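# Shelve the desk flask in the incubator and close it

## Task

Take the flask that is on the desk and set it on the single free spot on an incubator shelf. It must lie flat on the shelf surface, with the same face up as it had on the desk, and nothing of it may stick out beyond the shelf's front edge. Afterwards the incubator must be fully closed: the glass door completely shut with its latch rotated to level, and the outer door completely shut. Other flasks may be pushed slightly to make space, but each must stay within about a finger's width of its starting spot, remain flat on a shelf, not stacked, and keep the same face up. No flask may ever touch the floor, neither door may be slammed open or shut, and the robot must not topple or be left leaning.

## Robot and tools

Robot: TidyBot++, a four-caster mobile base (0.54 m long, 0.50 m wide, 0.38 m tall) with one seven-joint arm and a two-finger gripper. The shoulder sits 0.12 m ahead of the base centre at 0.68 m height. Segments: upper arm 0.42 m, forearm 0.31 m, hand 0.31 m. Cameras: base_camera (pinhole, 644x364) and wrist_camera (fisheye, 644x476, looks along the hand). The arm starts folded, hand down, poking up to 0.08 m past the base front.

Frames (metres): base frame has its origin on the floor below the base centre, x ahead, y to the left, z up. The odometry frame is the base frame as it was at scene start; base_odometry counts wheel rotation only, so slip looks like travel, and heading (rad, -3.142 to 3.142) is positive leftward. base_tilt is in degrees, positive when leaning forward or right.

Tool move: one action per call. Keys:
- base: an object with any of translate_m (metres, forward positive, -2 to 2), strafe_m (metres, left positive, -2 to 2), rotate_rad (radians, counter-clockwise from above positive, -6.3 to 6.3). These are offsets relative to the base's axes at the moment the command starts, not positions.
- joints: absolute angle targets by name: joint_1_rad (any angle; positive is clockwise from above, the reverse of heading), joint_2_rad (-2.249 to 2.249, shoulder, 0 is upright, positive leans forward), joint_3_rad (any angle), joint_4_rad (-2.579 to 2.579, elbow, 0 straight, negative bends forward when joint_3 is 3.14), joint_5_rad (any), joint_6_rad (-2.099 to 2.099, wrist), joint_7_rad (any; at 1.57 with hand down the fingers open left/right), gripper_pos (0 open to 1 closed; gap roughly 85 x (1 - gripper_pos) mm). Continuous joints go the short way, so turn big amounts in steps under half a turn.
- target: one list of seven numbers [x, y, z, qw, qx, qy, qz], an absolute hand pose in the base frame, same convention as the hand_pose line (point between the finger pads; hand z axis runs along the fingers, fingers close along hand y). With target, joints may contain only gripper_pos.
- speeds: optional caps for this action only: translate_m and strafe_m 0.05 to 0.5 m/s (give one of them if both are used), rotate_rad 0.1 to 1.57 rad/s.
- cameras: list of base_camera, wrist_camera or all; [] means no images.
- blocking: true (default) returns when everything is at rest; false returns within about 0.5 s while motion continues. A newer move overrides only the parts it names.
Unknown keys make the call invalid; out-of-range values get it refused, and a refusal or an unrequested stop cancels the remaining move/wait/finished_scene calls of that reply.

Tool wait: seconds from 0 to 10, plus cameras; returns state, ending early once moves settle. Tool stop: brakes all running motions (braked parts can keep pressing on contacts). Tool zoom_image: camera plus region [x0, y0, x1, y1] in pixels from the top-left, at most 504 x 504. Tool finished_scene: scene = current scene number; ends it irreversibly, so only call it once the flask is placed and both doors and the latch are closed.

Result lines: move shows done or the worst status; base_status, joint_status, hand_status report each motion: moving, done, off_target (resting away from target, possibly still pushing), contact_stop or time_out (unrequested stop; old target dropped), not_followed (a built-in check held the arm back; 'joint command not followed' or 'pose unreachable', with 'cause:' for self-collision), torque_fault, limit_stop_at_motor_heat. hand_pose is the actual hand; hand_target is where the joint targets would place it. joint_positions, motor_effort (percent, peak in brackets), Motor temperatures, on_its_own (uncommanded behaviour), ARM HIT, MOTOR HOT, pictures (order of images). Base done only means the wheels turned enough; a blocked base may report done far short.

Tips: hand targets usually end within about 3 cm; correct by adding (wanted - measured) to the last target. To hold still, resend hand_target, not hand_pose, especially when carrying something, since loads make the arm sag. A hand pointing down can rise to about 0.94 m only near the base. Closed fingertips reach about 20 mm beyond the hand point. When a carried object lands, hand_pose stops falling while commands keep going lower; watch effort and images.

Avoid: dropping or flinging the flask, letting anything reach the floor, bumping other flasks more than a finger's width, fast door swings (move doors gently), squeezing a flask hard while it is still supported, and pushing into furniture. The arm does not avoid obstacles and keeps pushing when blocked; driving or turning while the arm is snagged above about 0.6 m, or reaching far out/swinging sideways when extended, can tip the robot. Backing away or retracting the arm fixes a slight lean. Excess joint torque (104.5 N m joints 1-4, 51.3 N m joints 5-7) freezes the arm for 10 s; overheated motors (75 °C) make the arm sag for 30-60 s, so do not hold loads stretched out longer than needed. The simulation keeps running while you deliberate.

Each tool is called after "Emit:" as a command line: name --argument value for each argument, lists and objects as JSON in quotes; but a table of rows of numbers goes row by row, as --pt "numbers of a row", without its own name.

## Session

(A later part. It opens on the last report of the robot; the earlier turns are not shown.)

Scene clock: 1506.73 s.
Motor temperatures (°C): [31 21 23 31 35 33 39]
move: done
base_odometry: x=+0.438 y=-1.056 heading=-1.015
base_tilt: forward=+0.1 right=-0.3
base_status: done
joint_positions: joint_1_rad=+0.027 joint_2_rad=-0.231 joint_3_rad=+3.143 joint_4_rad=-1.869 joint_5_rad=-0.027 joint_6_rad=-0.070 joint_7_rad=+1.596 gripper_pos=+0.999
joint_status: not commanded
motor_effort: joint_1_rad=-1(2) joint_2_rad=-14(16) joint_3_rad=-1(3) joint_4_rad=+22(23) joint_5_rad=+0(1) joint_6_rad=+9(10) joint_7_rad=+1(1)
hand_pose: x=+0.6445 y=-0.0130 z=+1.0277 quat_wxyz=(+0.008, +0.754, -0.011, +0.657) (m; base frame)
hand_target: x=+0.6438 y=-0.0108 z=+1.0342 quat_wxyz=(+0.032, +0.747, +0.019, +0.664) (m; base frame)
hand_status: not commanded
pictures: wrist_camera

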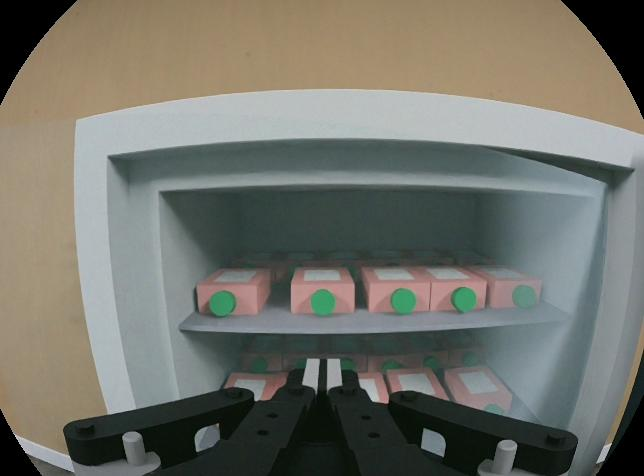

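Emit:
move --base '{"strafe_m": 0.035, "translate_m": 0.075}' --speeds '{"translate_m": 0.06}' --cameras '["wrist_camera"]'

Emit:
move --base '{"strafe_m": 0.02, "translate_m": 0.07}' --speeds '{"translate_m": 0.05}' --cameras '["wrist_camera"]'

Scene clock: 1516.50 s.
Motor temperatures (°C): [31 21 23 31 35 33 39]
move: done
base_odometry: x=+0.507 y=-1.101 heading=-1.014
base_tilt: forward=+0.1 right=-0.3
base_status: done
joint_positions: joint_1_rad=+0.027 joint_2_rad=-0.231 joint_3_rad=+3.143 joint_4_rad=-1.869 joint_5_rad=-0.027 joint_6_rad=-0.070 joint_7_rad=+1.596 gripper_pos=+0.999
joint_status: not commanded
motor_effort: joint_1_rad=+0(1) joint_2_rad=-13(16) joint_3_rad=+0(2) joint_4_rad=+22(23) joint_5_rad=+0(1) joint_6_rad=+9(10) joint_7_rad=+1(1)
hand_pose: x=+0.6444 y=-0.0130 z=+1.0276 quat_wxyz=(+0.008, +0.754, -0.011, +0.657) (m; base frame)
hand_target: x=+0.6438 y=-0.0108 z=+1.0342 quat_wxyz=(+0.032, +0.747, +0.019, +0.664) (m; base frame)
hand_status: not commanded
pictures: wrist_camera

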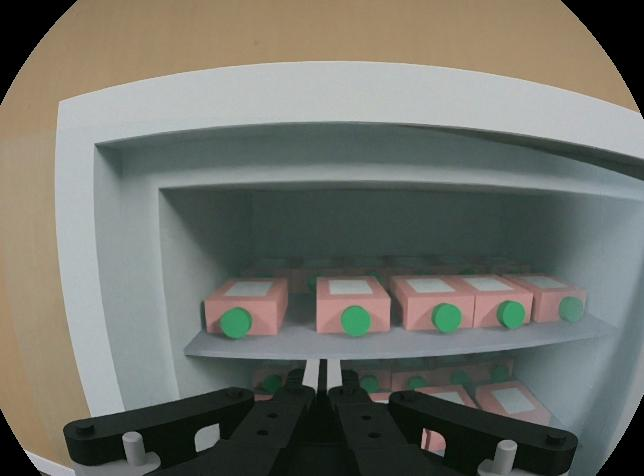

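Scene clock: 1518.40 s.
Motor temperatures (°C): [31 21 23 31 35 33 39]
move: done
base_odometry: x=+0.561 y=-1.150 heading=-1.014
base_tilt: forward=+0.0 right=-0.4
base_status: done
joint_positions: joint_1_rad=+0.027 joint_2_rad=-0.231 joint_3_rad=+3.143 joint_4_rad=-1.870 joint_5_rad=-0.027 joint_6_rad=-0.070 joint_7_rad=+1.596 gripper_pos=+0.999
joint_status: not commanded
motor_effort: joint_1_rad=+0(1) joint_2_rad=-14(17) joint_3_rad=-1(2) joint_4_rad=+22(24) joint_5_rad=+0(1) joint_6_rad=+9(10) joint_7_rad=+0(1)
hand_pose: x=+0.6444 y=-0.0130 z=+1.0274 quat_wxyz=(+0.008, +0.754, -0.011, +0.657) (m; base frame)
hand_target: x=+0.6438 y=-0.0108 z=+1.0342 quat_wxyz=(+0.032, +0.747, +0.019, +0.664) (m; base frame)
hand_status: not commanded
pictures: wrist_camera

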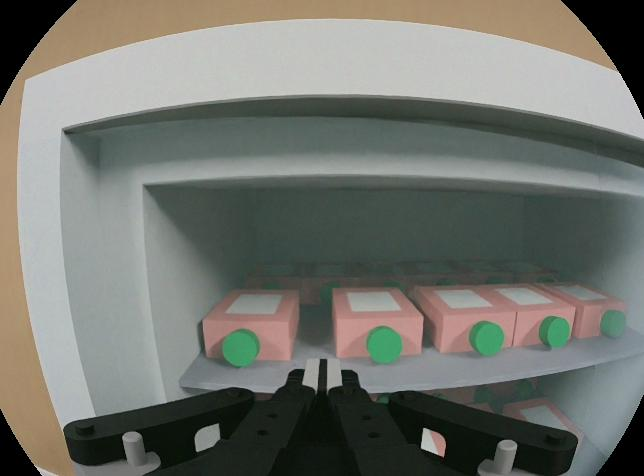

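Emit:
move --base '{"translate_m": 0.05}' --speeds '{"translate_m": 0.05}' --cameras '["wrist_camera"]'

Emit:
move --base '{"translate_m": 0.03}' --speeds '{"translate_m": 0.05}' --cameras '["wrist_camera"]'

Scene clock: 1525.70 s.
Motor temperatures (°C): [31 21 23 31 35 33 39]
move: done
base_odometry: x=+0.588 y=-1.192 heading=-1.014
base_tilt: forward=+0.0 right=-0.3
base_status: done
joint_positions: joint_1_rad=+0.027 joint_2_rad=-0.231 joint_3_rad=+3.143 joint_4_rad=-1.870 joint_5_rad=-0.027 joint_6_rad=-0.070 joint_7_rad=+1.596 gripper_pos=+0.999
joint_status: not commanded
motor_effort: joint_1_rad=-1(1) joint_2_rad=-13(17) joint_3_rad=-1(2) joint_4_rad=+22(24) joint_5_rad=+0(0) joint_6_rad=+9(11) joint_7_rad=+0(1)
hand_pose: x=+0.6443 y=-0.0130 z=+1.0273 quat_wxyz=(+0.008, +0.754, -0.011, +0.657) (m; base frame)
hand_target: x=+0.6438 y=-0.0108 z=+1.0342 quat_wxyz=(+0.032, +0.747, +0.019, +0.664) (m; base frame)
hand_status: not commanded
pictures: wrist_camera

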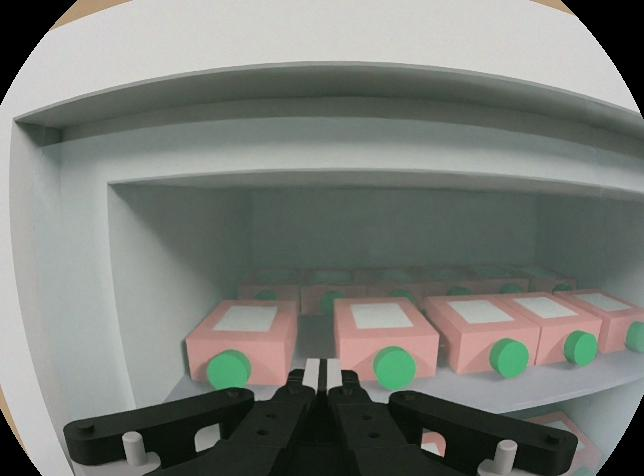

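Scene clock: 1526.77 s.
Motor temperatures (°C): [31 21 23 31 35 33 39]
move: done
base_odometry: x=+0.604 y=-1.217 heading=-1.014
base_tilt: forward=+0.1 right=-0.3
base_status: done
joint_positions: joint_1_rad=+0.027 joint_2_rad=-0.231 joint_3_rad=+3.143 joint_4_rad=-1.870 joint_5_rad=-0.027 joint_6_rad=-0.070 joint_7_rad=+1.596 gripper_pos=+0.999
joint_status: not commanded
motor_effort: joint_1_rad=+0(1) joint_2_rad=-13(17) joint_3_rad=-1(1) joint_4_rad=+22(23) joint_5_rad=+0(1) joint_6_rad=+9(10) joint_7_rad=+0(1)
hand_pose: x=+0.6443 y=-0.0130 z=+1.0272 quat_wxyz=(+0.008, +0.754, -0.011, +0.657) (m; base frame)
hand_target: x=+0.6438 y=-0.0108 z=+1.0342 quat_wxyz=(+0.032, +0.747, +0.019, +0.664) (m; base frame)
hand_status: not commanded
pictures: wrist_camera

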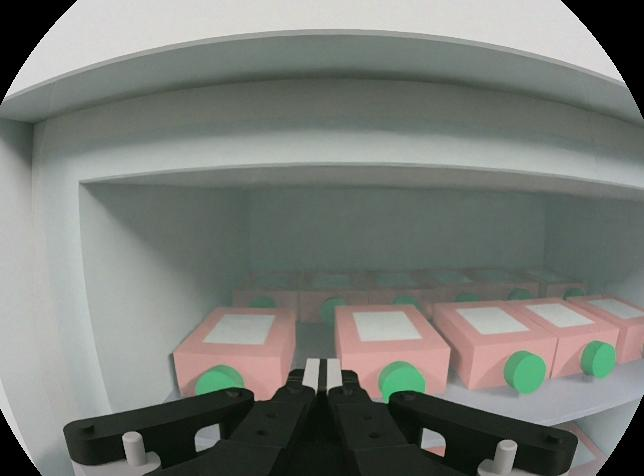

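Emit:
move --base '{"translate_m": 0.03}' --speeds '{"translate_m": 0.05}' --cameras '["wrist_camera"]'

Scene clock: 1532.03 s.
Motor temperatures (°C): [31 21 23 31 35 33 39]
move: done
base_odometry: x=+0.620 y=-1.243 heading=-1.014
base_tilt: forward=+0.0 right=-0.4
base_status: done
joint_positions: joint_1_rad=+0.027 joint_2_rad=-0.284 joint_3_rad=+3.143 joint_4_rad=-1.912 joint_5_rad=-0.027 joint_6_rad=-0.073 joint_7_rad=+1.596 gripper_pos=+0.999
joint_status: not commanded
motor_effort: joint_1_rad=-2(3) joint_2_rad=-2(15) joint_3_rad=-3(3) joint_4_rad=+29(31) joint_5_rad=+0(1) joint_6_rad=+15(18) joint_7_rad=+1(1)
hand_pose: x=+0.6235 y=-0.0124 z=+1.0275 quat_wxyz=(+0.008, +0.751, -0.011, +0.660) (m; base frame)
hand_target: x=+0.6438 y=-0.0108 z=+1.0342 quat_wxyz=(+0.032, +0.747, +0.019, +0.664) (m; base frame)
hand_status: not commanded
pictures: wrist_camera

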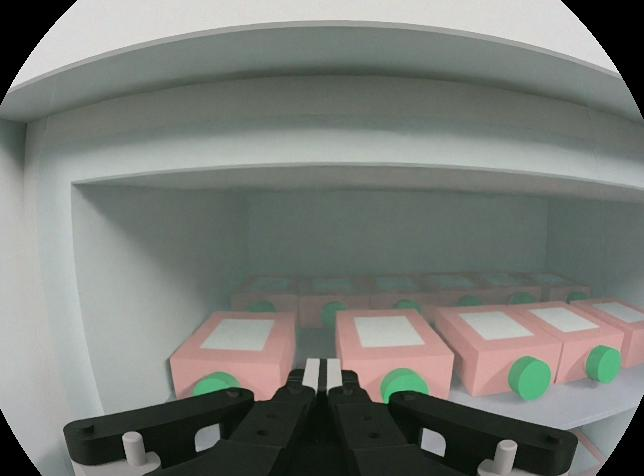

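Emit:
move --base '{"translate_m": -0.4}' --speeds '{"translate_m": 0.12}' --joints '{"joint_6_rad": -0.25}' --cameras '["wrist_camera"]'

Emit:
zoom_image --camera "wrist_camera" --region '[100, 80, 500, 440]'

Scene clock: 1542.03 s.
Motor temperatures (°C): [31 21 23 31 35 33 39]
move: done
base_odometry: x=+0.408 y=-0.903 heading=-1.014
base_tilt: forward=+0.0 right=-0.3
base_status: done
joint_positions: joint_1_rad=+0.027 joint_2_rad=-0.233 joint_3_rad=+3.143 joint_4_rad=-1.878 joint_5_rad=-0.027 joint_6_rad=-0.214 joint_7_rad=+1.596 gripper_pos=+0.999
joint_status: all done
motor_effort: joint_1_rad=-1(3) joint_2_rad=-13(16) joint_3_rad=+0(2) joint_4_rad=+22(27) joint_5_rad=+0(1) joint_6_rad=+9(14) joint_7_rad=+0(1)
hand_pose: x=+0.6337 y=-0.0114 z=+0.9793 quat_wxyz=(+0.006, +0.801, -0.010, +0.598) (m; base frame)
hand_target: x=+0.6305 y=-0.0089 z=+0.9734 quat_wxyz=(+0.026, +0.809, +0.022, +0.586) (m; base frame)
hand_status: not commanded
pictures: wrist_camera

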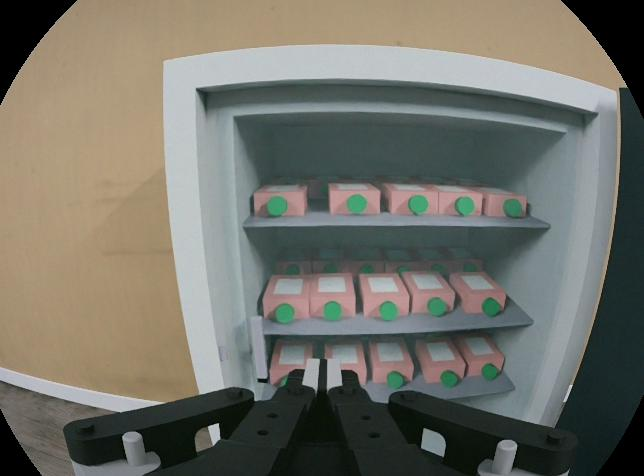

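Scaled by 1.260.

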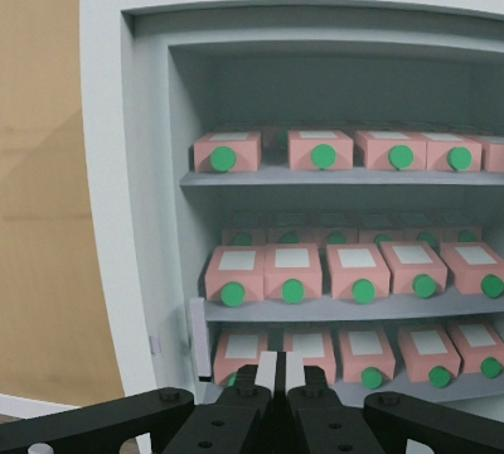

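Emit:
move --base '{"strafe_m": 0.06, "translate_m": 0.12}' --speeds '{"translate_m": 0.12}' --joints '{"joint_2_rad": -0.18, "joint_4_rad": -2.41, "joint_6_rad": 0.54}' --cameras '["wrist_camera"]'

Emit:
zoom_image --camera "wrist_camera" --region '[150, 150, 450, 400]'

Scene clock: 1561.93 s.
Motor temperatures (°C): [31 21 23 31 35 33 39]
move: done
base_odometry: x=+0.523 y=-0.973 heading=-1.014
base_tilt: forward=+0.0 right=-0.4
base_status: done
joint_positions: joint_1_rad=+0.027 joint_2_rad=-0.186 joint_3_rad=+3.143 joint_4_rad=-2.396 joint_5_rad=-0.027 joint_6_rad=+0.488 joint_7_rad=+1.596 gripper_pos=+0.999
joint_status: all done
motor_effort: joint_1_rad=+0(2) joint_2_rad=-12(14) joint_3_rad=+0(2) joint_4_rad=+19(22) joint_5_rad=+0(1) joint_6_rad=+9(10) joint_7_rad=+1(1)
hand_pose: x=+0.6010 y=-0.0161 z=+0.8606 quat_wxyz=(+0.014, +0.759, -0.014, +0.651) (m; base frame)
hand_target: x=+0.6010 y=-0.0145 z=+0.8662 quat_wxyz=(+0.038, +0.748, +0.015, +0.663) (m; base frame)
hand_status: not commanded
pictures: wrist_camera

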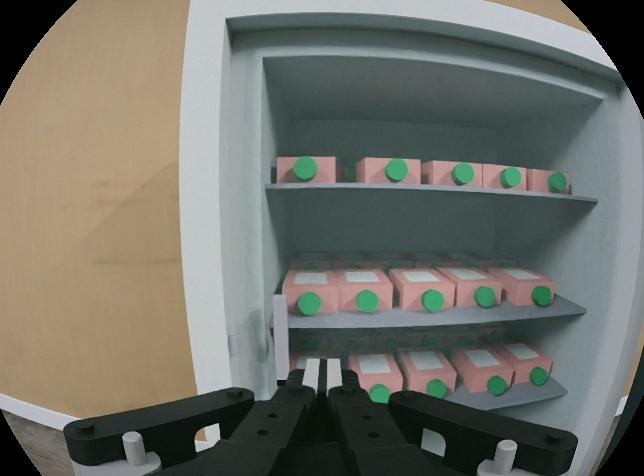

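Scaled by 1.680.

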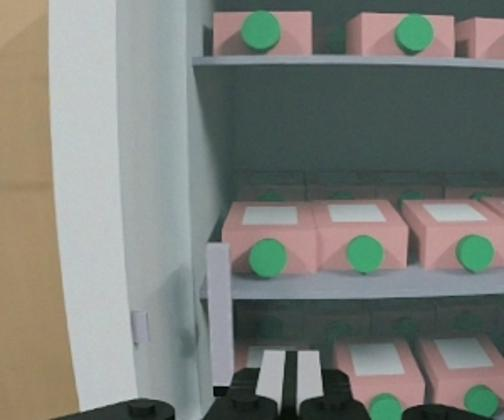

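Emit:
move --base '{"strafe_m": -0.025}' --joints '{"joint_2_rad": 0.151, "joint_4_rad": -2.475, "joint_6_rad": 1.02}' --cameras '["wrist_camera"]'

Emit:
zoom_image --camera "wrist_camera" --region '[150, 150, 450, 450]'

Scene clock: 1594.97 s.
Motor temperatures (°C): [31 21 23 31 35 33 39]
move: done
base_odometry: x=+0.502 y=-0.986 heading=-1.013
base_tilt: forward=+0.1 right=-0.3
base_status: done
joint_positions: joint_1_rad=+0.027 joint_2_rad=+0.146 joint_3_rad=+3.143 joint_4_rad=-2.461 joint_5_rad=-0.027 joint_6_rad=+0.968 joint_7_rad=+1.596 gripper_pos=+0.999
joint_status: all done
motor_effort: joint_1_rad=+0(2) joint_2_rad=-19(21) joint_3_rad=-1(2) joint_4_rad=+14(20) joint_5_rad=+0(1) joint_6_rad=+9(10) joint_7_rad=+1(1)
hand_pose: x=+0.6504 y=-0.0204 z=+0.8065 quat_wxyz=(+0.021, +0.731, -0.014, +0.682) (m; base frame)
hand_target: x=+0.6480 y=-0.0185 z=+0.8133 quat_wxyz=(+0.046, +0.719, +0.014, +0.693) (m; base frame)
hand_status: not commanded
pictures: wrist_camera

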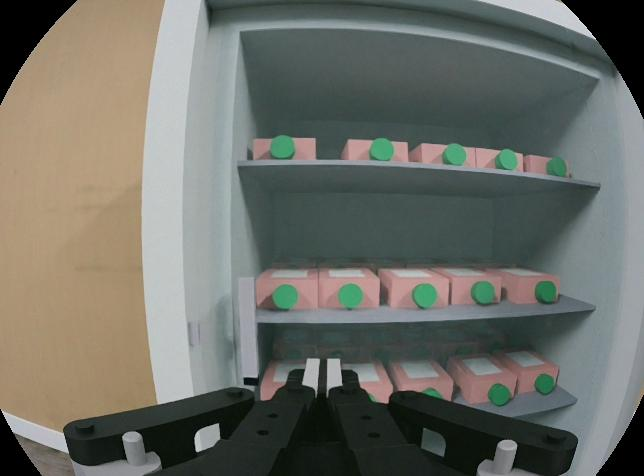

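Scaled by 1.680.

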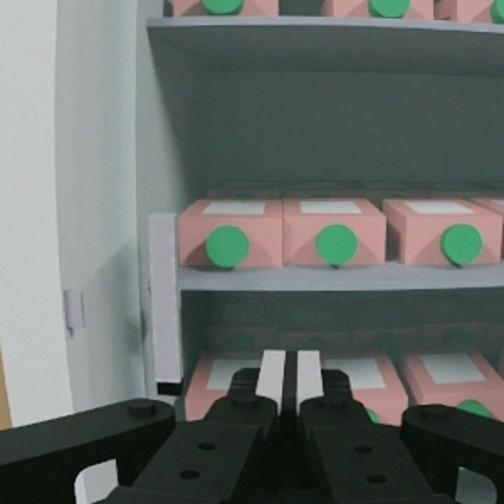

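Emit:
move --base '{"translate_m": 0.225}' --speeds '{"translate_m": 0.08}' --cameras '["wrist_camera"]'

Emit:
zoom_image --camera "wrist_camera" --region '[100, 200, 450, 476]'

Scene clock: 1613.70 s.
Motor temperatures (°C): [31 21 23 31 35 33 39]
move: done
base_odometry: x=+0.621 y=-1.177 heading=-1.014
base_tilt: forward=+0.1 right=-0.3
base_status: done
joint_positions: joint_1_rad=+0.027 joint_2_rad=+0.149 joint_3_rad=+3.143 joint_4_rad=-2.466 joint_5_rad=-0.027 joint_6_rad=+0.972 joint_7_rad=+1.596 gripper_pos=+0.999
joint_status: not commanded
motor_effort: joint_1_rad=+0(2) joint_2_rad=-19(21) joint_3_rad=-1(2) joint_4_rad=+14(16) joint_5_rad=+1(1) joint_6_rad=+9(9) joint_7_rad=+1(1)
hand_pose: x=+0.6496 y=-0.0204 z=+0.8038 quat_wxyz=(+0.021, +0.732, -0.014, +0.681) (m; base frame)
hand_target: x=+0.6480 y=-0.0185 z=+0.8133 quat_wxyz=(+0.046, +0.719, +0.014, +0.693) (m; base frame)
hand_status: not commanded
pictures: wrist_camera

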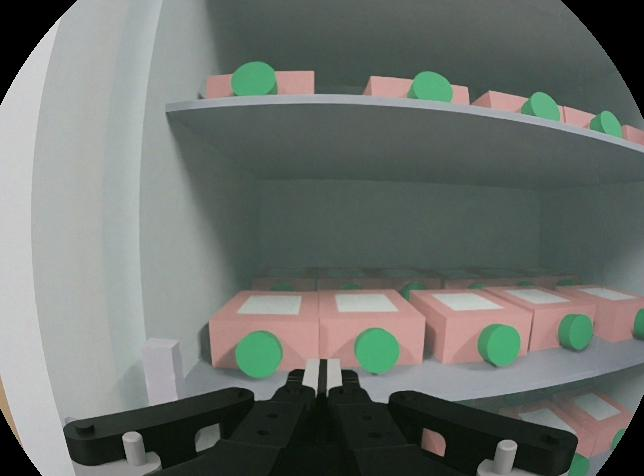

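Scaled by 1.440.

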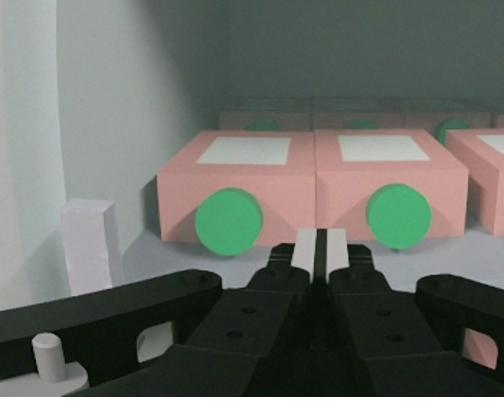

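Emit:
move --base '{"translate_m": 0.015}' --speeds '{"translate_m": 0.05}' --cameras '[]'

Emit:
move --base '{"strafe_m": 0.045}' --speeds '{"strafe_m": 0.05}' --cameras '["wrist_camera"]'

Emit:
zoom_image --camera "wrist_camera" --region '[150, 250, 450, 476]'

Scene clock: 1635.00 s.
Motor temperatures (°C): [31 21 23 30 35 33 39]
move: done
base_odometry: x=+0.629 y=-1.190 heading=-1.014
base_tilt: forward=+0.0 right=-0.3
base_status: done
joint_positions: joint_1_rad=+0.027 joint_2_rad=+0.150 joint_3_rad=+3.143 joint_4_rad=-2.466 joint_5_rad=-0.027 joint_6_rad=+0.972 joint_7_rad=+1.596 gripper_pos=+0.999
joint_status: not commanded
motor_effort: joint_1_rad=-1(2) joint_2_rad=-19(21) joint_3_rad=-1(2) joint_4_rad=+14(15) joint_5_rad=+0(1) joint_6_rad=+9(9) joint_7_rad=+0(1)
hand_pose: x=+0.6495 y=-0.0204 z=+0.8030 quat_wxyz=(+0.021, +0.732, -0.014, +0.680) (m; base frame)
hand_target: x=+0.6480 y=-0.0185 z=+0.8133 quat_wxyz=(+0.046, +0.719, +0.014, +0.693) (m; base frame)
hand_status: not commanded
pictures: none
No camera images: "cameras" was empty.

Scene clock: 1636.37 s.
Motor temperatures (°C): [31 21 23 30 35 33 39]
move: done
base_odometry: x=+0.667 y=-1.167 heading=-1.014
base_tilt: forward=+0.0 right=-0.3
base_status: done
joint_positions: joint_1_rad=+0.027 joint_2_rad=+0.150 joint_3_rad=+3.143 joint_4_rad=-2.466 joint_5_rad=-0.027 joint_6_rad=+0.972 joint_7_rad=+1.596 gripper_pos=+0.999
joint_status: not commanded
motor_effort: joint_1_rad=+0(2) joint_2_rad=-19(20) joint_3_rad=-1(4) joint_4_rad=+14(14) joint_5_rad=+0(1) joint_6_rad=+9(9) joint_7_rad=+0(1)
hand_pose: x=+0.6495 y=-0.0203 z=+0.8030 quat_wxyz=(+0.021, +0.732, -0.014, +0.680) (m; base frame)
hand_target: x=+0.6480 y=-0.0185 z=+0.8133 quat_wxyz=(+0.046, +0.719, +0.014, +0.693) (m; base frame)
hand_status: not commanded
pictures: wrist_camera

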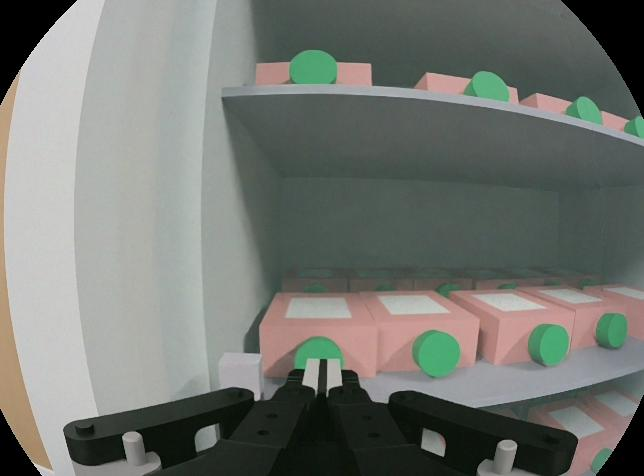

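Scaled by 1.680.

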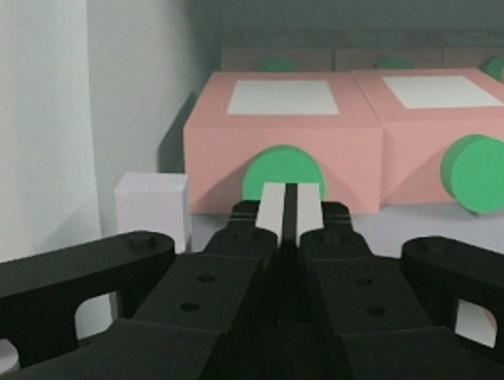

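Emit:
move --base '{"strafe_m": 0.03}' --speeds '{"strafe_m": 0.05}' --cameras '["wrist_camera"]'

Emit:
zoom_image --camera "wrist_camera" --region '[150, 250, 450, 476]'

Scene clock: 1642.83 s.
Motor temperatures (°C): [31 21 23 30 35 33 39]
move: done
base_odometry: x=+0.693 y=-1.151 heading=-1.014
base_tilt: forward=+0.0 right=-0.4
base_status: done
joint_positions: joint_1_rad=+0.046 joint_2_rad=+0.150 joint_3_rad=+3.159 joint_4_rad=-2.466 joint_5_rad=-0.027 joint_6_rad=+0.973 joint_7_rad=+1.596 gripper_pos=+0.999
joint_status: not commanded
motor_effort: joint_1_rad=-4(7) joint_2_rad=-20(20) joint_3_rad=-4(8) joint_4_rad=+14(15) joint_5_rad=+3(6) joint_6_rad=+9(10) joint_7_rad=+0(1)
hand_pose: x=+0.6487 y=-0.0384 z=+0.8030 quat_wxyz=(+0.034, +0.732, -0.026, +0.680) (m; base frame)
hand_target: x=+0.6480 y=-0.0185 z=+0.8133 quat_wxyz=(+0.046, +0.719, +0.014, +0.693) (m; base frame)
hand_status: not commanded
pictures: wrist_camera

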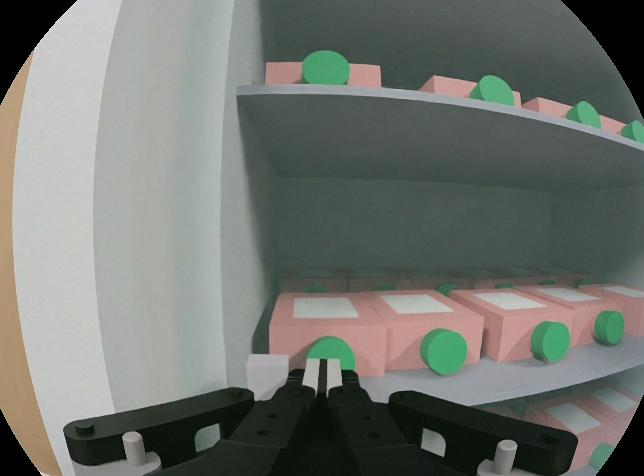

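Scaled by 1.680.

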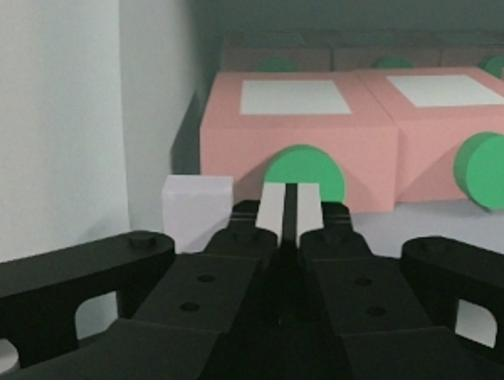

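Emit:
move --base '{"strafe_m": 0.025}' --speeds '{"strafe_m": 0.05}' --cameras '["wrist_camera"]'

Emit:
zoom_image --camera "wrist_camera" --region '[150, 250, 450, 476]'

Scene clock: 1652.23 s.
Motor temperatures (°C): [31 21 23 30 35 33 39]
move: done
base_odometry: x=+0.714 y=-1.138 heading=-1.014
base_tilt: forward=+0.0 right=-0.3
base_status: done
joint_positions: joint_1_rad=+0.068 joint_2_rad=+0.150 joint_3_rad=+3.181 joint_4_rad=-2.467 joint_5_rad=-0.030 joint_6_rad=+0.973 joint_7_rad=+1.596 gripper_pos=+0.999
joint_status: not commanded
motor_effort: joint_1_rad=-7(11) joint_2_rad=-20(21) joint_3_rad=-9(12) joint_4_rad=+14(15) joint_5_rad=+7(9) joint_6_rad=+9(10) joint_7_rad=+0(1)
hand_pose: x=+0.6466 y=-0.0626 z=+0.8031 quat_wxyz=(+0.051, +0.731, -0.043, +0.679) (m; base frame)
hand_target: x=+0.6480 y=-0.0185 z=+0.8133 quat_wxyz=(+0.046, +0.719, +0.014, +0.693) (m; base frame)
hand_status: not commanded
pictures: wrist_camera

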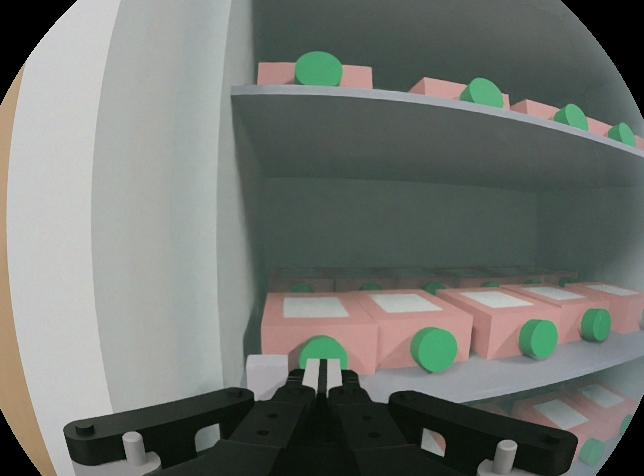

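Scaled by 1.680.

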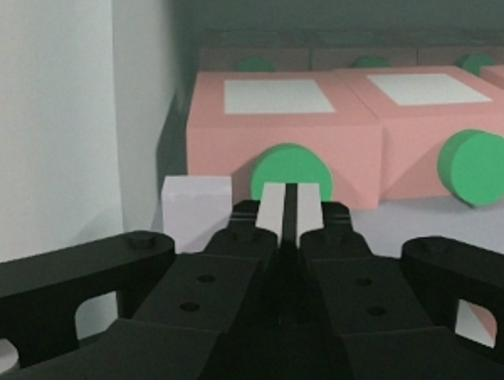

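Emit:
move --base '{"strafe_m": -0.06}' --speeds '{"strafe_m": 0.08}' --cameras '[]'

Emit:
move --base '{"translate_m": -0.06}' --speeds '{"translate_m": 0.08}' --cameras '[]'

Emit:
move --base '{"strafe_m": 0.07}' --speeds '{"strafe_m": 0.08}' --cameras '["wrist_camera"]'

Emit:
zoom_image --camera "wrist_camera" --region '[100, 250, 400, 476]'

Scene clock: 1672.77 s.
Motor temperatures (°C): [31 21 23 30 35 33 39]
move: done
base_odometry: x=+0.663 y=-1.169 heading=-1.014
base_tilt: forward=+0.1 right=-0.3
base_status: done
joint_positions: joint_1_rad=+0.033 joint_2_rad=+0.150 joint_3_rad=+3.153 joint_4_rad=-2.467 joint_5_rad=-0.030 joint_6_rad=+0.973 joint_7_rad=+1.596 gripper_pos=+0.999
joint_status: not commanded
motor_effort: joint_1_rad=+0(7) joint_2_rad=-19(21) joint_3_rad=-1(9) joint_4_rad=+14(15) joint_5_rad=+1(7) joint_6_rad=+9(10) joint_7_rad=+0(1)
hand_pose: x=+0.6491 y=-0.0295 z=+0.8031 quat_wxyz=(+0.028, +0.732, -0.021, +0.680) (m; base frame)
hand_target: x=+0.6480 y=-0.0185 z=+0.8133 quat_wxyz=(+0.046, +0.719, +0.014, +0.693) (m; base frame)
hand_status: not commanded
pictures: none
No camera images: "cameras" was empty.

Scene clock: 1674.03 s.
Motor temperatures (°C): [31 21 23 30 35 33 39]
move: done
base_odometry: x=+0.631 y=-1.118 heading=-1.014
base_tilt: forward=+0.0 right=-0.2
base_status: done
joint_positions: joint_1_rad=+0.033 joint_2_rad=+0.152 joint_3_rad=+3.153 joint_4_rad=-2.468 joint_5_rad=-0.030 joint_6_rad=+0.974 joint_7_rad=+1.596 gripper_pos=+0.999
joint_status: not commanded
motor_effort: joint_1_rad=-1(1) joint_2_rad=-19(22) joint_3_rad=-2(2) joint_4_rad=+14(15) joint_5_rad=+1(1) joint_6_rad=+9(10) joint_7_rad=+1(1)
hand_pose: x=+0.6490 y=-0.0295 z=+0.8018 quat_wxyz=(+0.028, +0.733, -0.021, +0.679) (m; base frame)
hand_target: x=+0.6480 y=-0.0185 z=+0.8133 quat_wxyz=(+0.046, +0.719, +0.014, +0.693) (m; base frame)
hand_status: not commanded
pictures: none
No camera images: "cameras" was empty.

Scene clock: 1675.43 s.
Motor temperatures (°C): [31 21 23 30 35 33 39]
move: done
base_odometry: x=+0.691 y=-1.081 heading=-1.014
base_tilt: forward=+0.0 right=-0.3
base_status: done
joint_positions: joint_1_rad=+0.031 joint_2_rad=+0.152 joint_3_rad=+3.152 joint_4_rad=-2.468 joint_5_rad=-0.030 joint_6_rad=+0.974 joint_7_rad=+1.596 gripper_pos=+0.999
joint_status: not commanded
motor_effort: joint_1_rad=+0(3) joint_2_rad=-19(20) joint_3_rad=-1(3) joint_4_rad=+14(14) joint_5_rad=+0(1) joint_6_rad=+9(9) joint_7_rad=+0(1)
hand_pose: x=+0.6491 y=-0.0277 z=+0.8018 quat_wxyz=(+0.026, +0.733, -0.020, +0.680) (m; base frame)
hand_target: x=+0.6480 y=-0.0185 z=+0.8133 quat_wxyz=(+0.046, +0.719, +0.014, +0.693) (m; base frame)
hand_status: not commanded
pictures: wrist_camera

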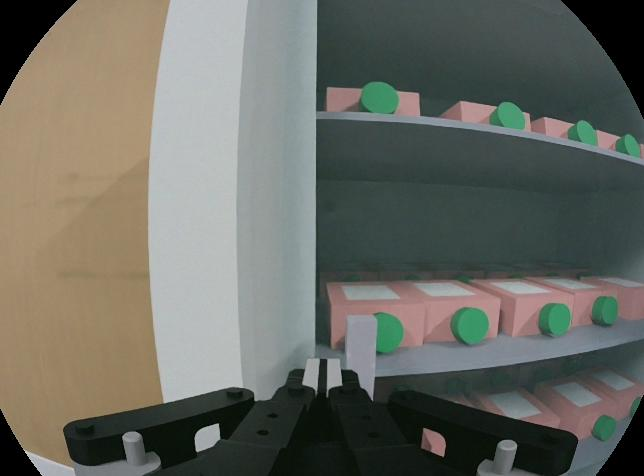

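Scaled by 1.680.

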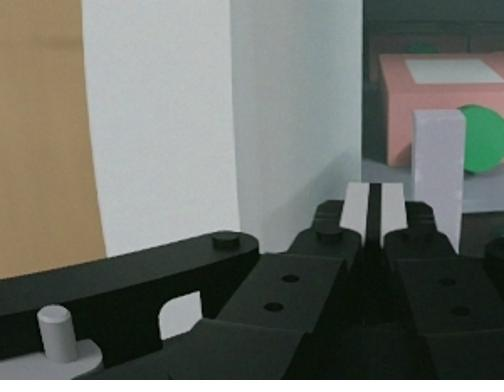

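Emit:
move --base '{"strafe_m": 0.008, "translate_m": 0.035}' --speeds '{"translate_m": 0.05}' --cameras '["wrist_camera"]'

Emit:
zoom_image --camera "wrist_camera" --region '[200, 280, 440, 460]'

Scene clock: 1703.70 s.
Motor temperatures (°C): [31 21 23 30 35 33 39]
move: done
base_odometry: x=+0.716 y=-1.106 heading=-1.014
base_tilt: forward=+0.0 right=-0.4
base_status: done
joint_positions: joint_1_rad=+0.031 joint_2_rad=+0.152 joint_3_rad=+3.152 joint_4_rad=-2.468 joint_5_rad=-0.030 joint_6_rad=+0.975 joint_7_rad=+1.596 gripper_pos=+0.999
joint_status: not commanded
motor_effort: joint_1_rad=+0(1) joint_2_rad=-19(22) joint_3_rad=-1(2) joint_4_rad=+14(15) joint_5_rad=+0(1) joint_6_rad=+9(9) joint_7_rad=+1(1)
hand_pose: x=+0.6491 y=-0.0277 z=+0.8016 quat_wxyz=(+0.026, +0.733, -0.020, +0.679) (m; base frame)
hand_target: x=+0.6480 y=-0.0185 z=+0.8133 quat_wxyz=(+0.046, +0.719, +0.014, +0.693) (m; base frame)
hand_status: not commanded
pictures: wrist_camera

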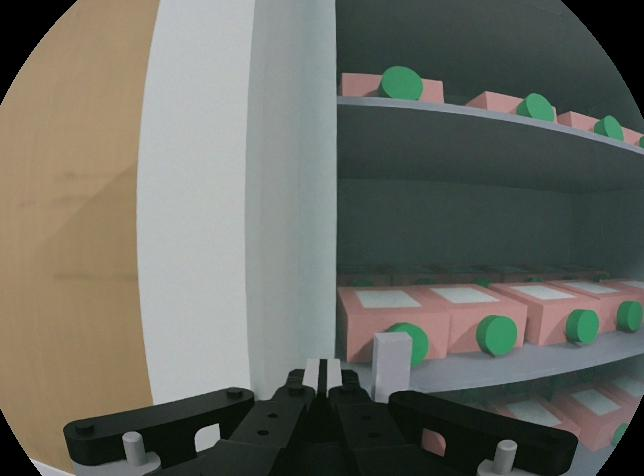

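Scaled by 2.100.

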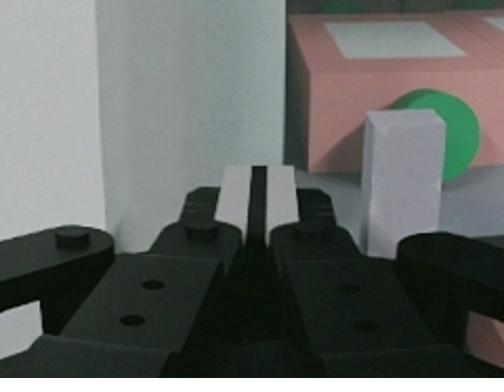

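Emit:
move --base '{"translate_m": 0.025}' --speeds '{"translate_m": 0.05}' --cameras '["wrist_camera"]'

Emit:
zoom_image --camera "wrist_camera" --region '[200, 220, 500, 440]'

Scene clock: 1741.80 s.
Motor temperatures (°C): [31 21 23 30 35 33 39]
move: done
base_odometry: x=+0.729 y=-1.128 heading=-1.014
base_tilt: forward=+0.1 right=-0.3
base_status: done
joint_positions: joint_1_rad=+0.031 joint_2_rad=+0.153 joint_3_rad=+3.152 joint_4_rad=-2.469 joint_5_rad=-0.030 joint_6_rad=+0.975 joint_7_rad=+1.596 gripper_pos=+0.999
joint_status: not commanded
motor_effort: joint_1_rad=+0(1) joint_2_rad=-19(22) joint_3_rad=-1(2) joint_4_rad=+14(15) joint_5_rad=+0(1) joint_6_rad=+9(9) joint_7_rad=+0(1)
hand_pose: x=+0.6491 y=-0.0277 z=+0.8013 quat_wxyz=(+0.026, +0.733, -0.020, +0.679) (m; base frame)
hand_target: x=+0.6480 y=-0.0185 z=+0.8133 quat_wxyz=(+0.046, +0.719, +0.014, +0.693) (m; base frame)
hand_status: not commanded
pictures: wrist_camera

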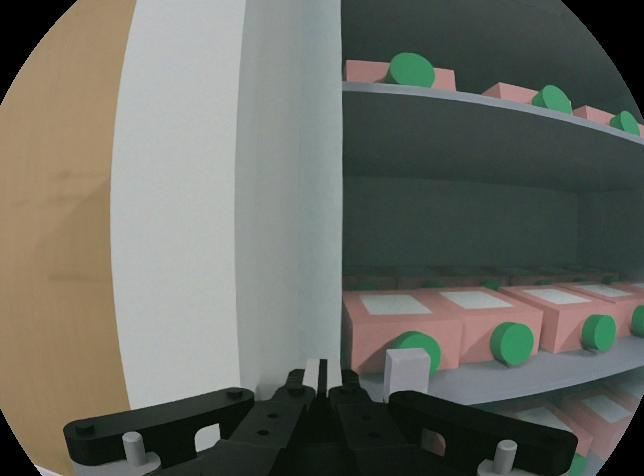

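Scaled by 1.680.

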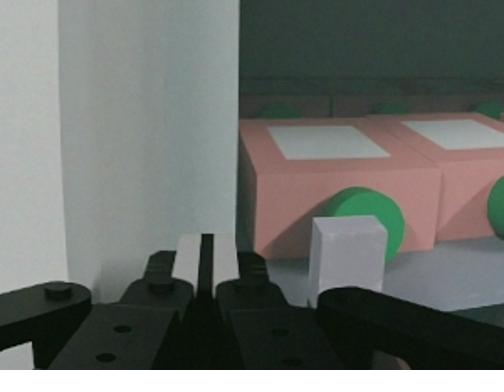

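Emit:
move --base '{"strafe_m": -0.02}' --speeds '{"strafe_m": 0.05}' --cameras '["wrist_camera"]'

Emit:
zoom_image --camera "wrist_camera" --region '[200, 220, 500, 440]'

Scene clock: 1751.80 s.
Motor temperatures (°C): [31 21 23 30 35 33 39]
move: done
base_odometry: x=+0.712 y=-1.138 heading=-1.014
base_tilt: forward=+0.1 right=-0.3
base_status: done
joint_positions: joint_1_rad=+0.030 joint_2_rad=+0.153 joint_3_rad=+3.151 joint_4_rad=-2.469 joint_5_rad=-0.030 joint_6_rad=+0.975 joint_7_rad=+1.596 gripper_pos=+0.999
joint_status: not commanded
motor_effort: joint_1_rad=-1(2) joint_2_rad=-19(20) joint_3_rad=-1(2) joint_4_rad=+14(14) joint_5_rad=+0(1) joint_6_rad=+9(9) joint_7_rad=+1(1)
hand_pose: x=+0.6491 y=-0.0272 z=+0.8014 quat_wxyz=(+0.026, +0.733, -0.019, +0.679) (m; base frame)
hand_target: x=+0.6480 y=-0.0185 z=+0.8133 quat_wxyz=(+0.046, +0.719, +0.014, +0.693) (m; base frame)
hand_status: not commanded
pictures: wrist_camera

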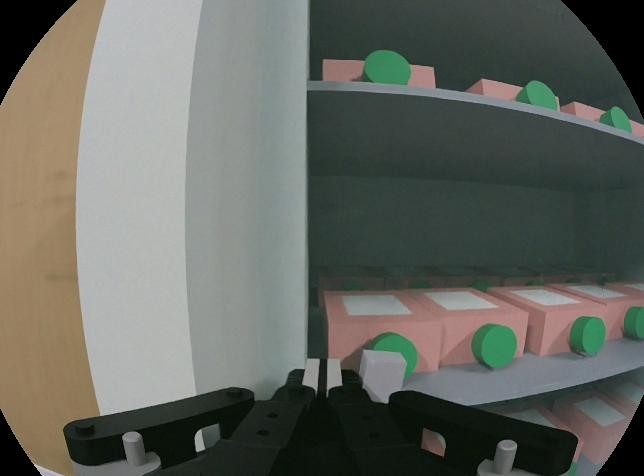

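Scaled by 1.680.

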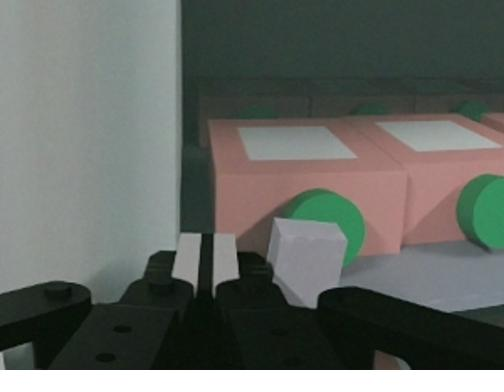

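Emit:
move --base '{"strafe_m": -0.015}' --speeds '{"strafe_m": 0.05}' --cameras '["wrist_camera"]'

Emit:
zoom_image --camera "wrist_camera" --region '[200, 220, 500, 440]'

Scene clock: 1757.00 s.
Motor temperatures (°C): [31 21 23 30 35 33 39]
move: done
base_odometry: x=+0.700 y=-1.146 heading=-1.013
base_tilt: forward=+0.0 right=-0.4
base_status: done
joint_positions: joint_1_rad=+0.029 joint_2_rad=+0.153 joint_3_rad=+3.150 joint_4_rad=-2.469 joint_5_rad=-0.030 joint_6_rad=+0.975 joint_7_rad=+1.596 gripper_pos=+0.999
joint_status: not commanded
motor_effort: joint_1_rad=+0(2) joint_2_rad=-19(20) joint_3_rad=-1(2) joint_4_rad=+14(14) joint_5_rad=+0(1) joint_6_rad=+9(9) joint_7_rad=+0(1)
hand_pose: x=+0.6491 y=-0.0264 z=+0.8014 quat_wxyz=(+0.025, +0.733, -0.019, +0.679) (m; base frame)
hand_target: x=+0.6480 y=-0.0185 z=+0.8133 quat_wxyz=(+0.046, +0.719, +0.014, +0.693) (m; base frame)
hand_status: not commanded
pictures: wrist_camera

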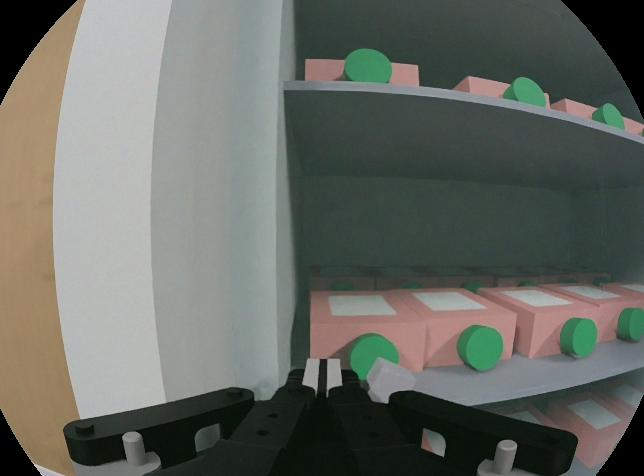

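Scaled by 1.680.

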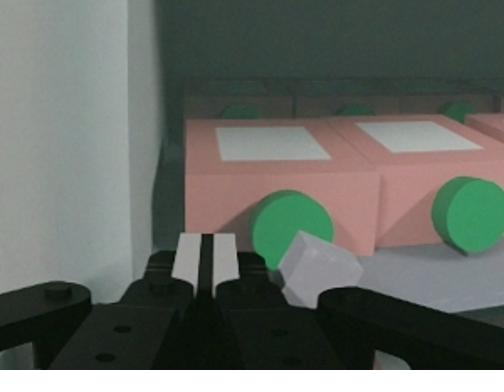

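Emit:
move --base '{"strafe_m": -0.015}' --speeds '{"strafe_m": 0.05}' --cameras '["wrist_camera"]'

Emit:
zoom_image --camera "wrist_camera" --region '[200, 220, 500, 440]'

Scene clock: 1762.37 s.
Motor temperatures (°C): [31 21 23 30 35 33 39]
move: done
base_odometry: x=+0.687 y=-1.154 heading=-1.013
base_tilt: forward=+0.0 right=-0.3
base_status: done
joint_positions: joint_1_rad=+0.029 joint_2_rad=+0.153 joint_3_rad=+3.150 joint_4_rad=-2.469 joint_5_rad=-0.030 joint_6_rad=+0.975 joint_7_rad=+1.596 gripper_pos=+0.999
joint_status: not commanded
motor_effort: joint_1_rad=+1(2) joint_2_rad=-19(20) joint_3_rad=-1(2) joint_4_rad=+14(14) joint_5_rad=+0(1) joint_6_rad=+9(9) joint_7_rad=+1(1)
hand_pose: x=+0.6492 y=-0.0257 z=+0.8014 quat_wxyz=(+0.025, +0.733, -0.018, +0.679) (m; base frame)
hand_target: x=+0.6480 y=-0.0185 z=+0.8133 quat_wxyz=(+0.046, +0.719, +0.014, +0.693) (m; base frame)
hand_status: not commanded
pictures: wrist_camera

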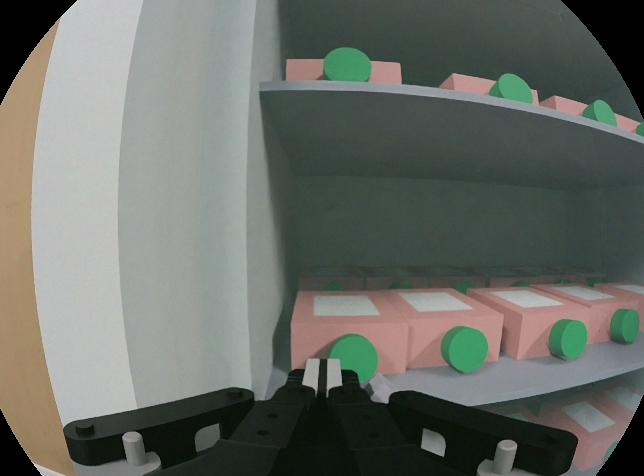

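Scaled by 1.680.

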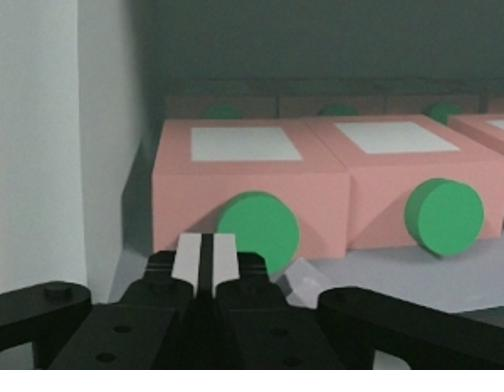

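Emit:
move --base '{"strafe_m": -0.01}' --speeds '{"strafe_m": 0.05}' --cameras '[]'

Emit:
move --joints '{"joint_2_rad": 0.18, "joint_4_rad": -2.489, "joint_6_rad": 1.062}' --cameras '["wrist_camera"]'

Emit:
zoom_image --camera "wrist_camera" --region '[200, 220, 500, 440]'

Scene clock: 1775.70 s.
Motor temperatures (°C): [31 21 23 30 35 33 39]
move: done
base_odometry: x=+0.679 y=-1.160 heading=-1.013
base_tilt: forward=+0.1 right=-0.3
base_status: done
joint_positions: joint_1_rad=+0.028 joint_2_rad=+0.153 joint_3_rad=+3.149 joint_4_rad=-2.469 joint_5_rad=-0.030 joint_6_rad=+0.975 joint_7_rad=+1.596 gripper_pos=+0.999
joint_status: not commanded
motor_effort: joint_1_rad=+0(3) joint_2_rad=-19(20) joint_3_rad=-1(3) joint_4_rad=+14(15) joint_5_rad=+0(1) joint_6_rad=+9(9) joint_7_rad=+1(1)
hand_pose: x=+0.6492 y=-0.0253 z=+0.8014 quat_wxyz=(+0.025, +0.733, -0.018, +0.679) (m; base frame)
hand_target: x=+0.6480 y=-0.0185 z=+0.8133 quat_wxyz=(+0.046, +0.719, +0.014, +0.693) (m; base frame)
hand_status: not commanded
pictures: none
No camera images: "cameras" was empty.

Scene clock: 1776.33 s.
Motor temperatures (°C): [31 21 23 30 35 33 39]
move: done
base_odometry: x=+0.679 y=-1.160 heading=-1.013
base_tilt: forward=+0.1 right=-0.3
base_status: not commanded
joint_positions: joint_1_rad=+0.028 joint_2_rad=+0.173 joint_3_rad=+3.149 joint_4_rad=-2.478 joint_5_rad=-0.030 joint_6_rad=+1.018 joint_7_rad=+1.596 gripper_pos=+0.999
joint_status: all done
motor_effort: joint_1_rad=-1(1) joint_2_rad=-20(21) joint_3_rad=-1(2) joint_4_rad=+13(14) joint_5_rad=+0(1) joint_6_rad=+9(10) joint_7_rad=+1(1)
hand_pose: x=+0.6497 y=-0.0255 z=+0.7997 quat_wxyz=(+0.025, +0.729, -0.018, +0.684) (m; base frame)
hand_target: x=+0.6481 y=-0.0187 z=+0.8046 quat_wxyz=(+0.047, +0.720, +0.014, +0.693) (m; base frame)
hand_status: not commanded
pictures: wrist_camera

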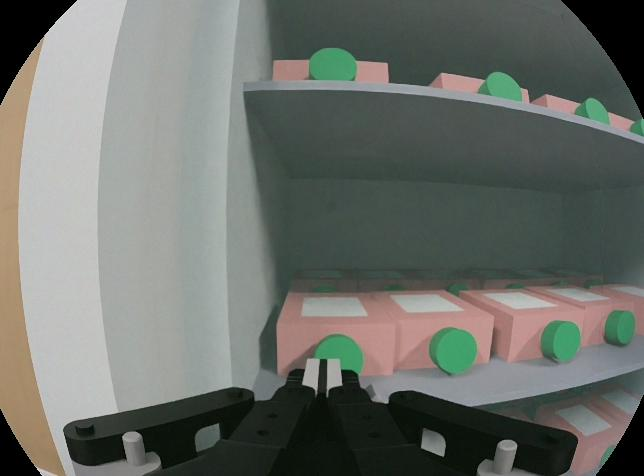

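Scaled by 1.680.

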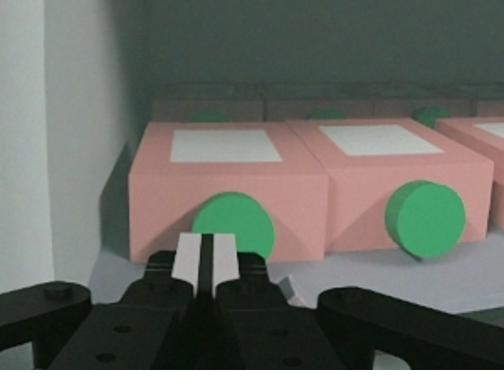

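Emit:
move --joints '{"joint_2_rad": 0.206, "joint_4_rad": -2.51, "joint_6_rad": 1.103}' --cameras '["wrist_camera"]'

Emit:
zoom_image --camera "wrist_camera" --region '[200, 220, 500, 440]'

Scene clock: 1784.07 s.
Motor temperatures (°C): [31 21 23 30 35 33 39]
move: done
base_odometry: x=+0.679 y=-1.160 heading=-1.013
base_tilt: forward=+0.0 right=-0.3
base_status: not commanded
joint_positions: joint_1_rad=+0.028 joint_2_rad=+0.195 joint_3_rad=+3.149 joint_4_rad=-2.497 joint_5_rad=-0.030 joint_6_rad=+1.062 joint_7_rad=+1.596 gripper_pos=+0.999
joint_status: all done
motor_effort: joint_1_rad=-1(1) joint_2_rad=-19(21) joint_3_rad=-1(2) joint_4_rad=+12(14) joint_5_rad=+0(0) joint_6_rad=+9(9) joint_7_rad=+1(1)
hand_pose: x=+0.6473 y=-0.0256 z=+0.7930 quat_wxyz=(+0.026, +0.727, -0.017, +0.685) (m; base frame)
hand_target: x=+0.6455 y=-0.0188 z=+0.7942 quat_wxyz=(+0.047, +0.722, +0.014, +0.690) (m; base frame)
hand_status: not commanded
pictures: wrist_camera

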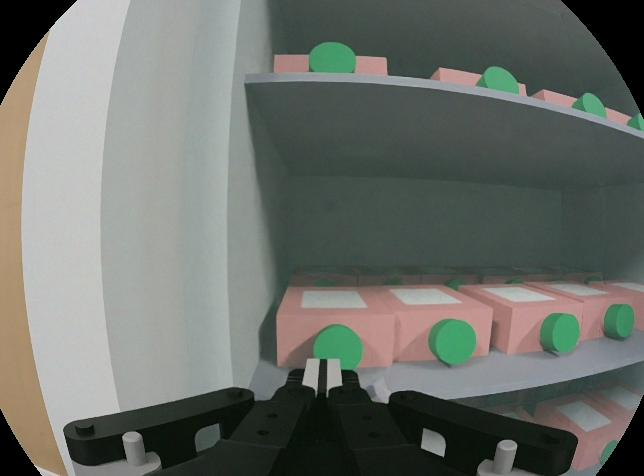

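Scaled by 1.680.

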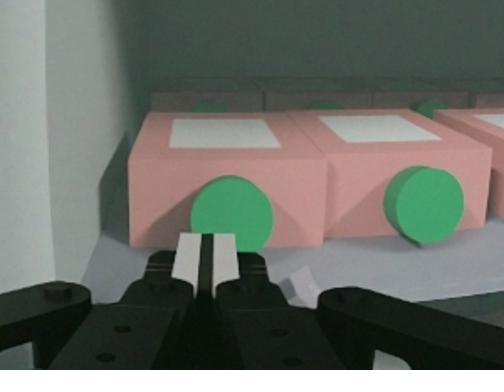

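Emit:
move --joints '{"joint_2_rad": 0.230, "joint_4_rad": -2.52, "joint_6_rad": 1.135}' --cameras '["wrist_camera"]'

Emit:
zoom_image --camera "wrist_camera" --region '[200, 220, 500, 440]'

Scene clock: 1790.83 s.
Motor temperatures (°C): [31 21 23 30 35 33 39]
move: done
base_odometry: x=+0.679 y=-1.160 heading=-1.013
base_tilt: forward=+0.0 right=-0.4
base_status: not commanded
joint_positions: joint_1_rad=+0.028 joint_2_rad=+0.217 joint_3_rad=+3.149 joint_4_rad=-2.505 joint_5_rad=-0.030 joint_6_rad=+1.096 joint_7_rad=+1.596 gripper_pos=+0.999
joint_status: all done
motor_effort: joint_1_rad=-1(1) joint_2_rad=-20(21) joint_3_rad=-1(1) joint_4_rad=+12(13) joint_5_rad=+0(1) joint_6_rad=+9(10) joint_7_rad=+0(1)
hand_pose: x=+0.6480 y=-0.0257 z=+0.7883 quat_wxyz=(+0.027, +0.726, -0.017, +0.687) (m; base frame)
hand_target: x=+0.6455 y=-0.0189 z=+0.7871 quat_wxyz=(+0.047, +0.722, +0.015, +0.690) (m; base frame)
hand_status: not commanded
pictures: wrist_camera

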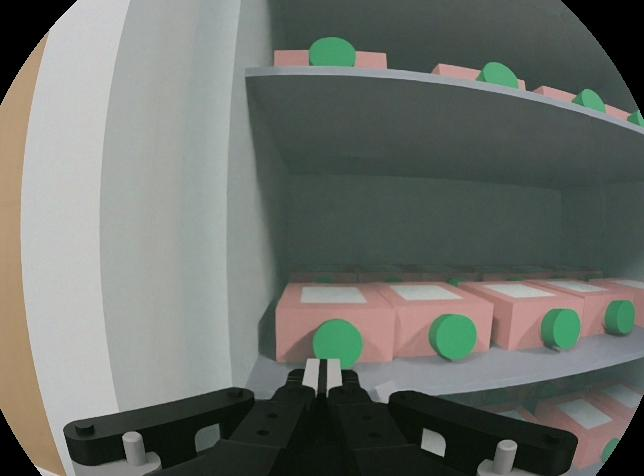

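Scaled by 1.680.

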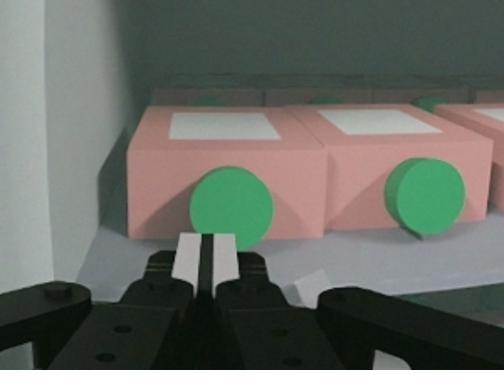

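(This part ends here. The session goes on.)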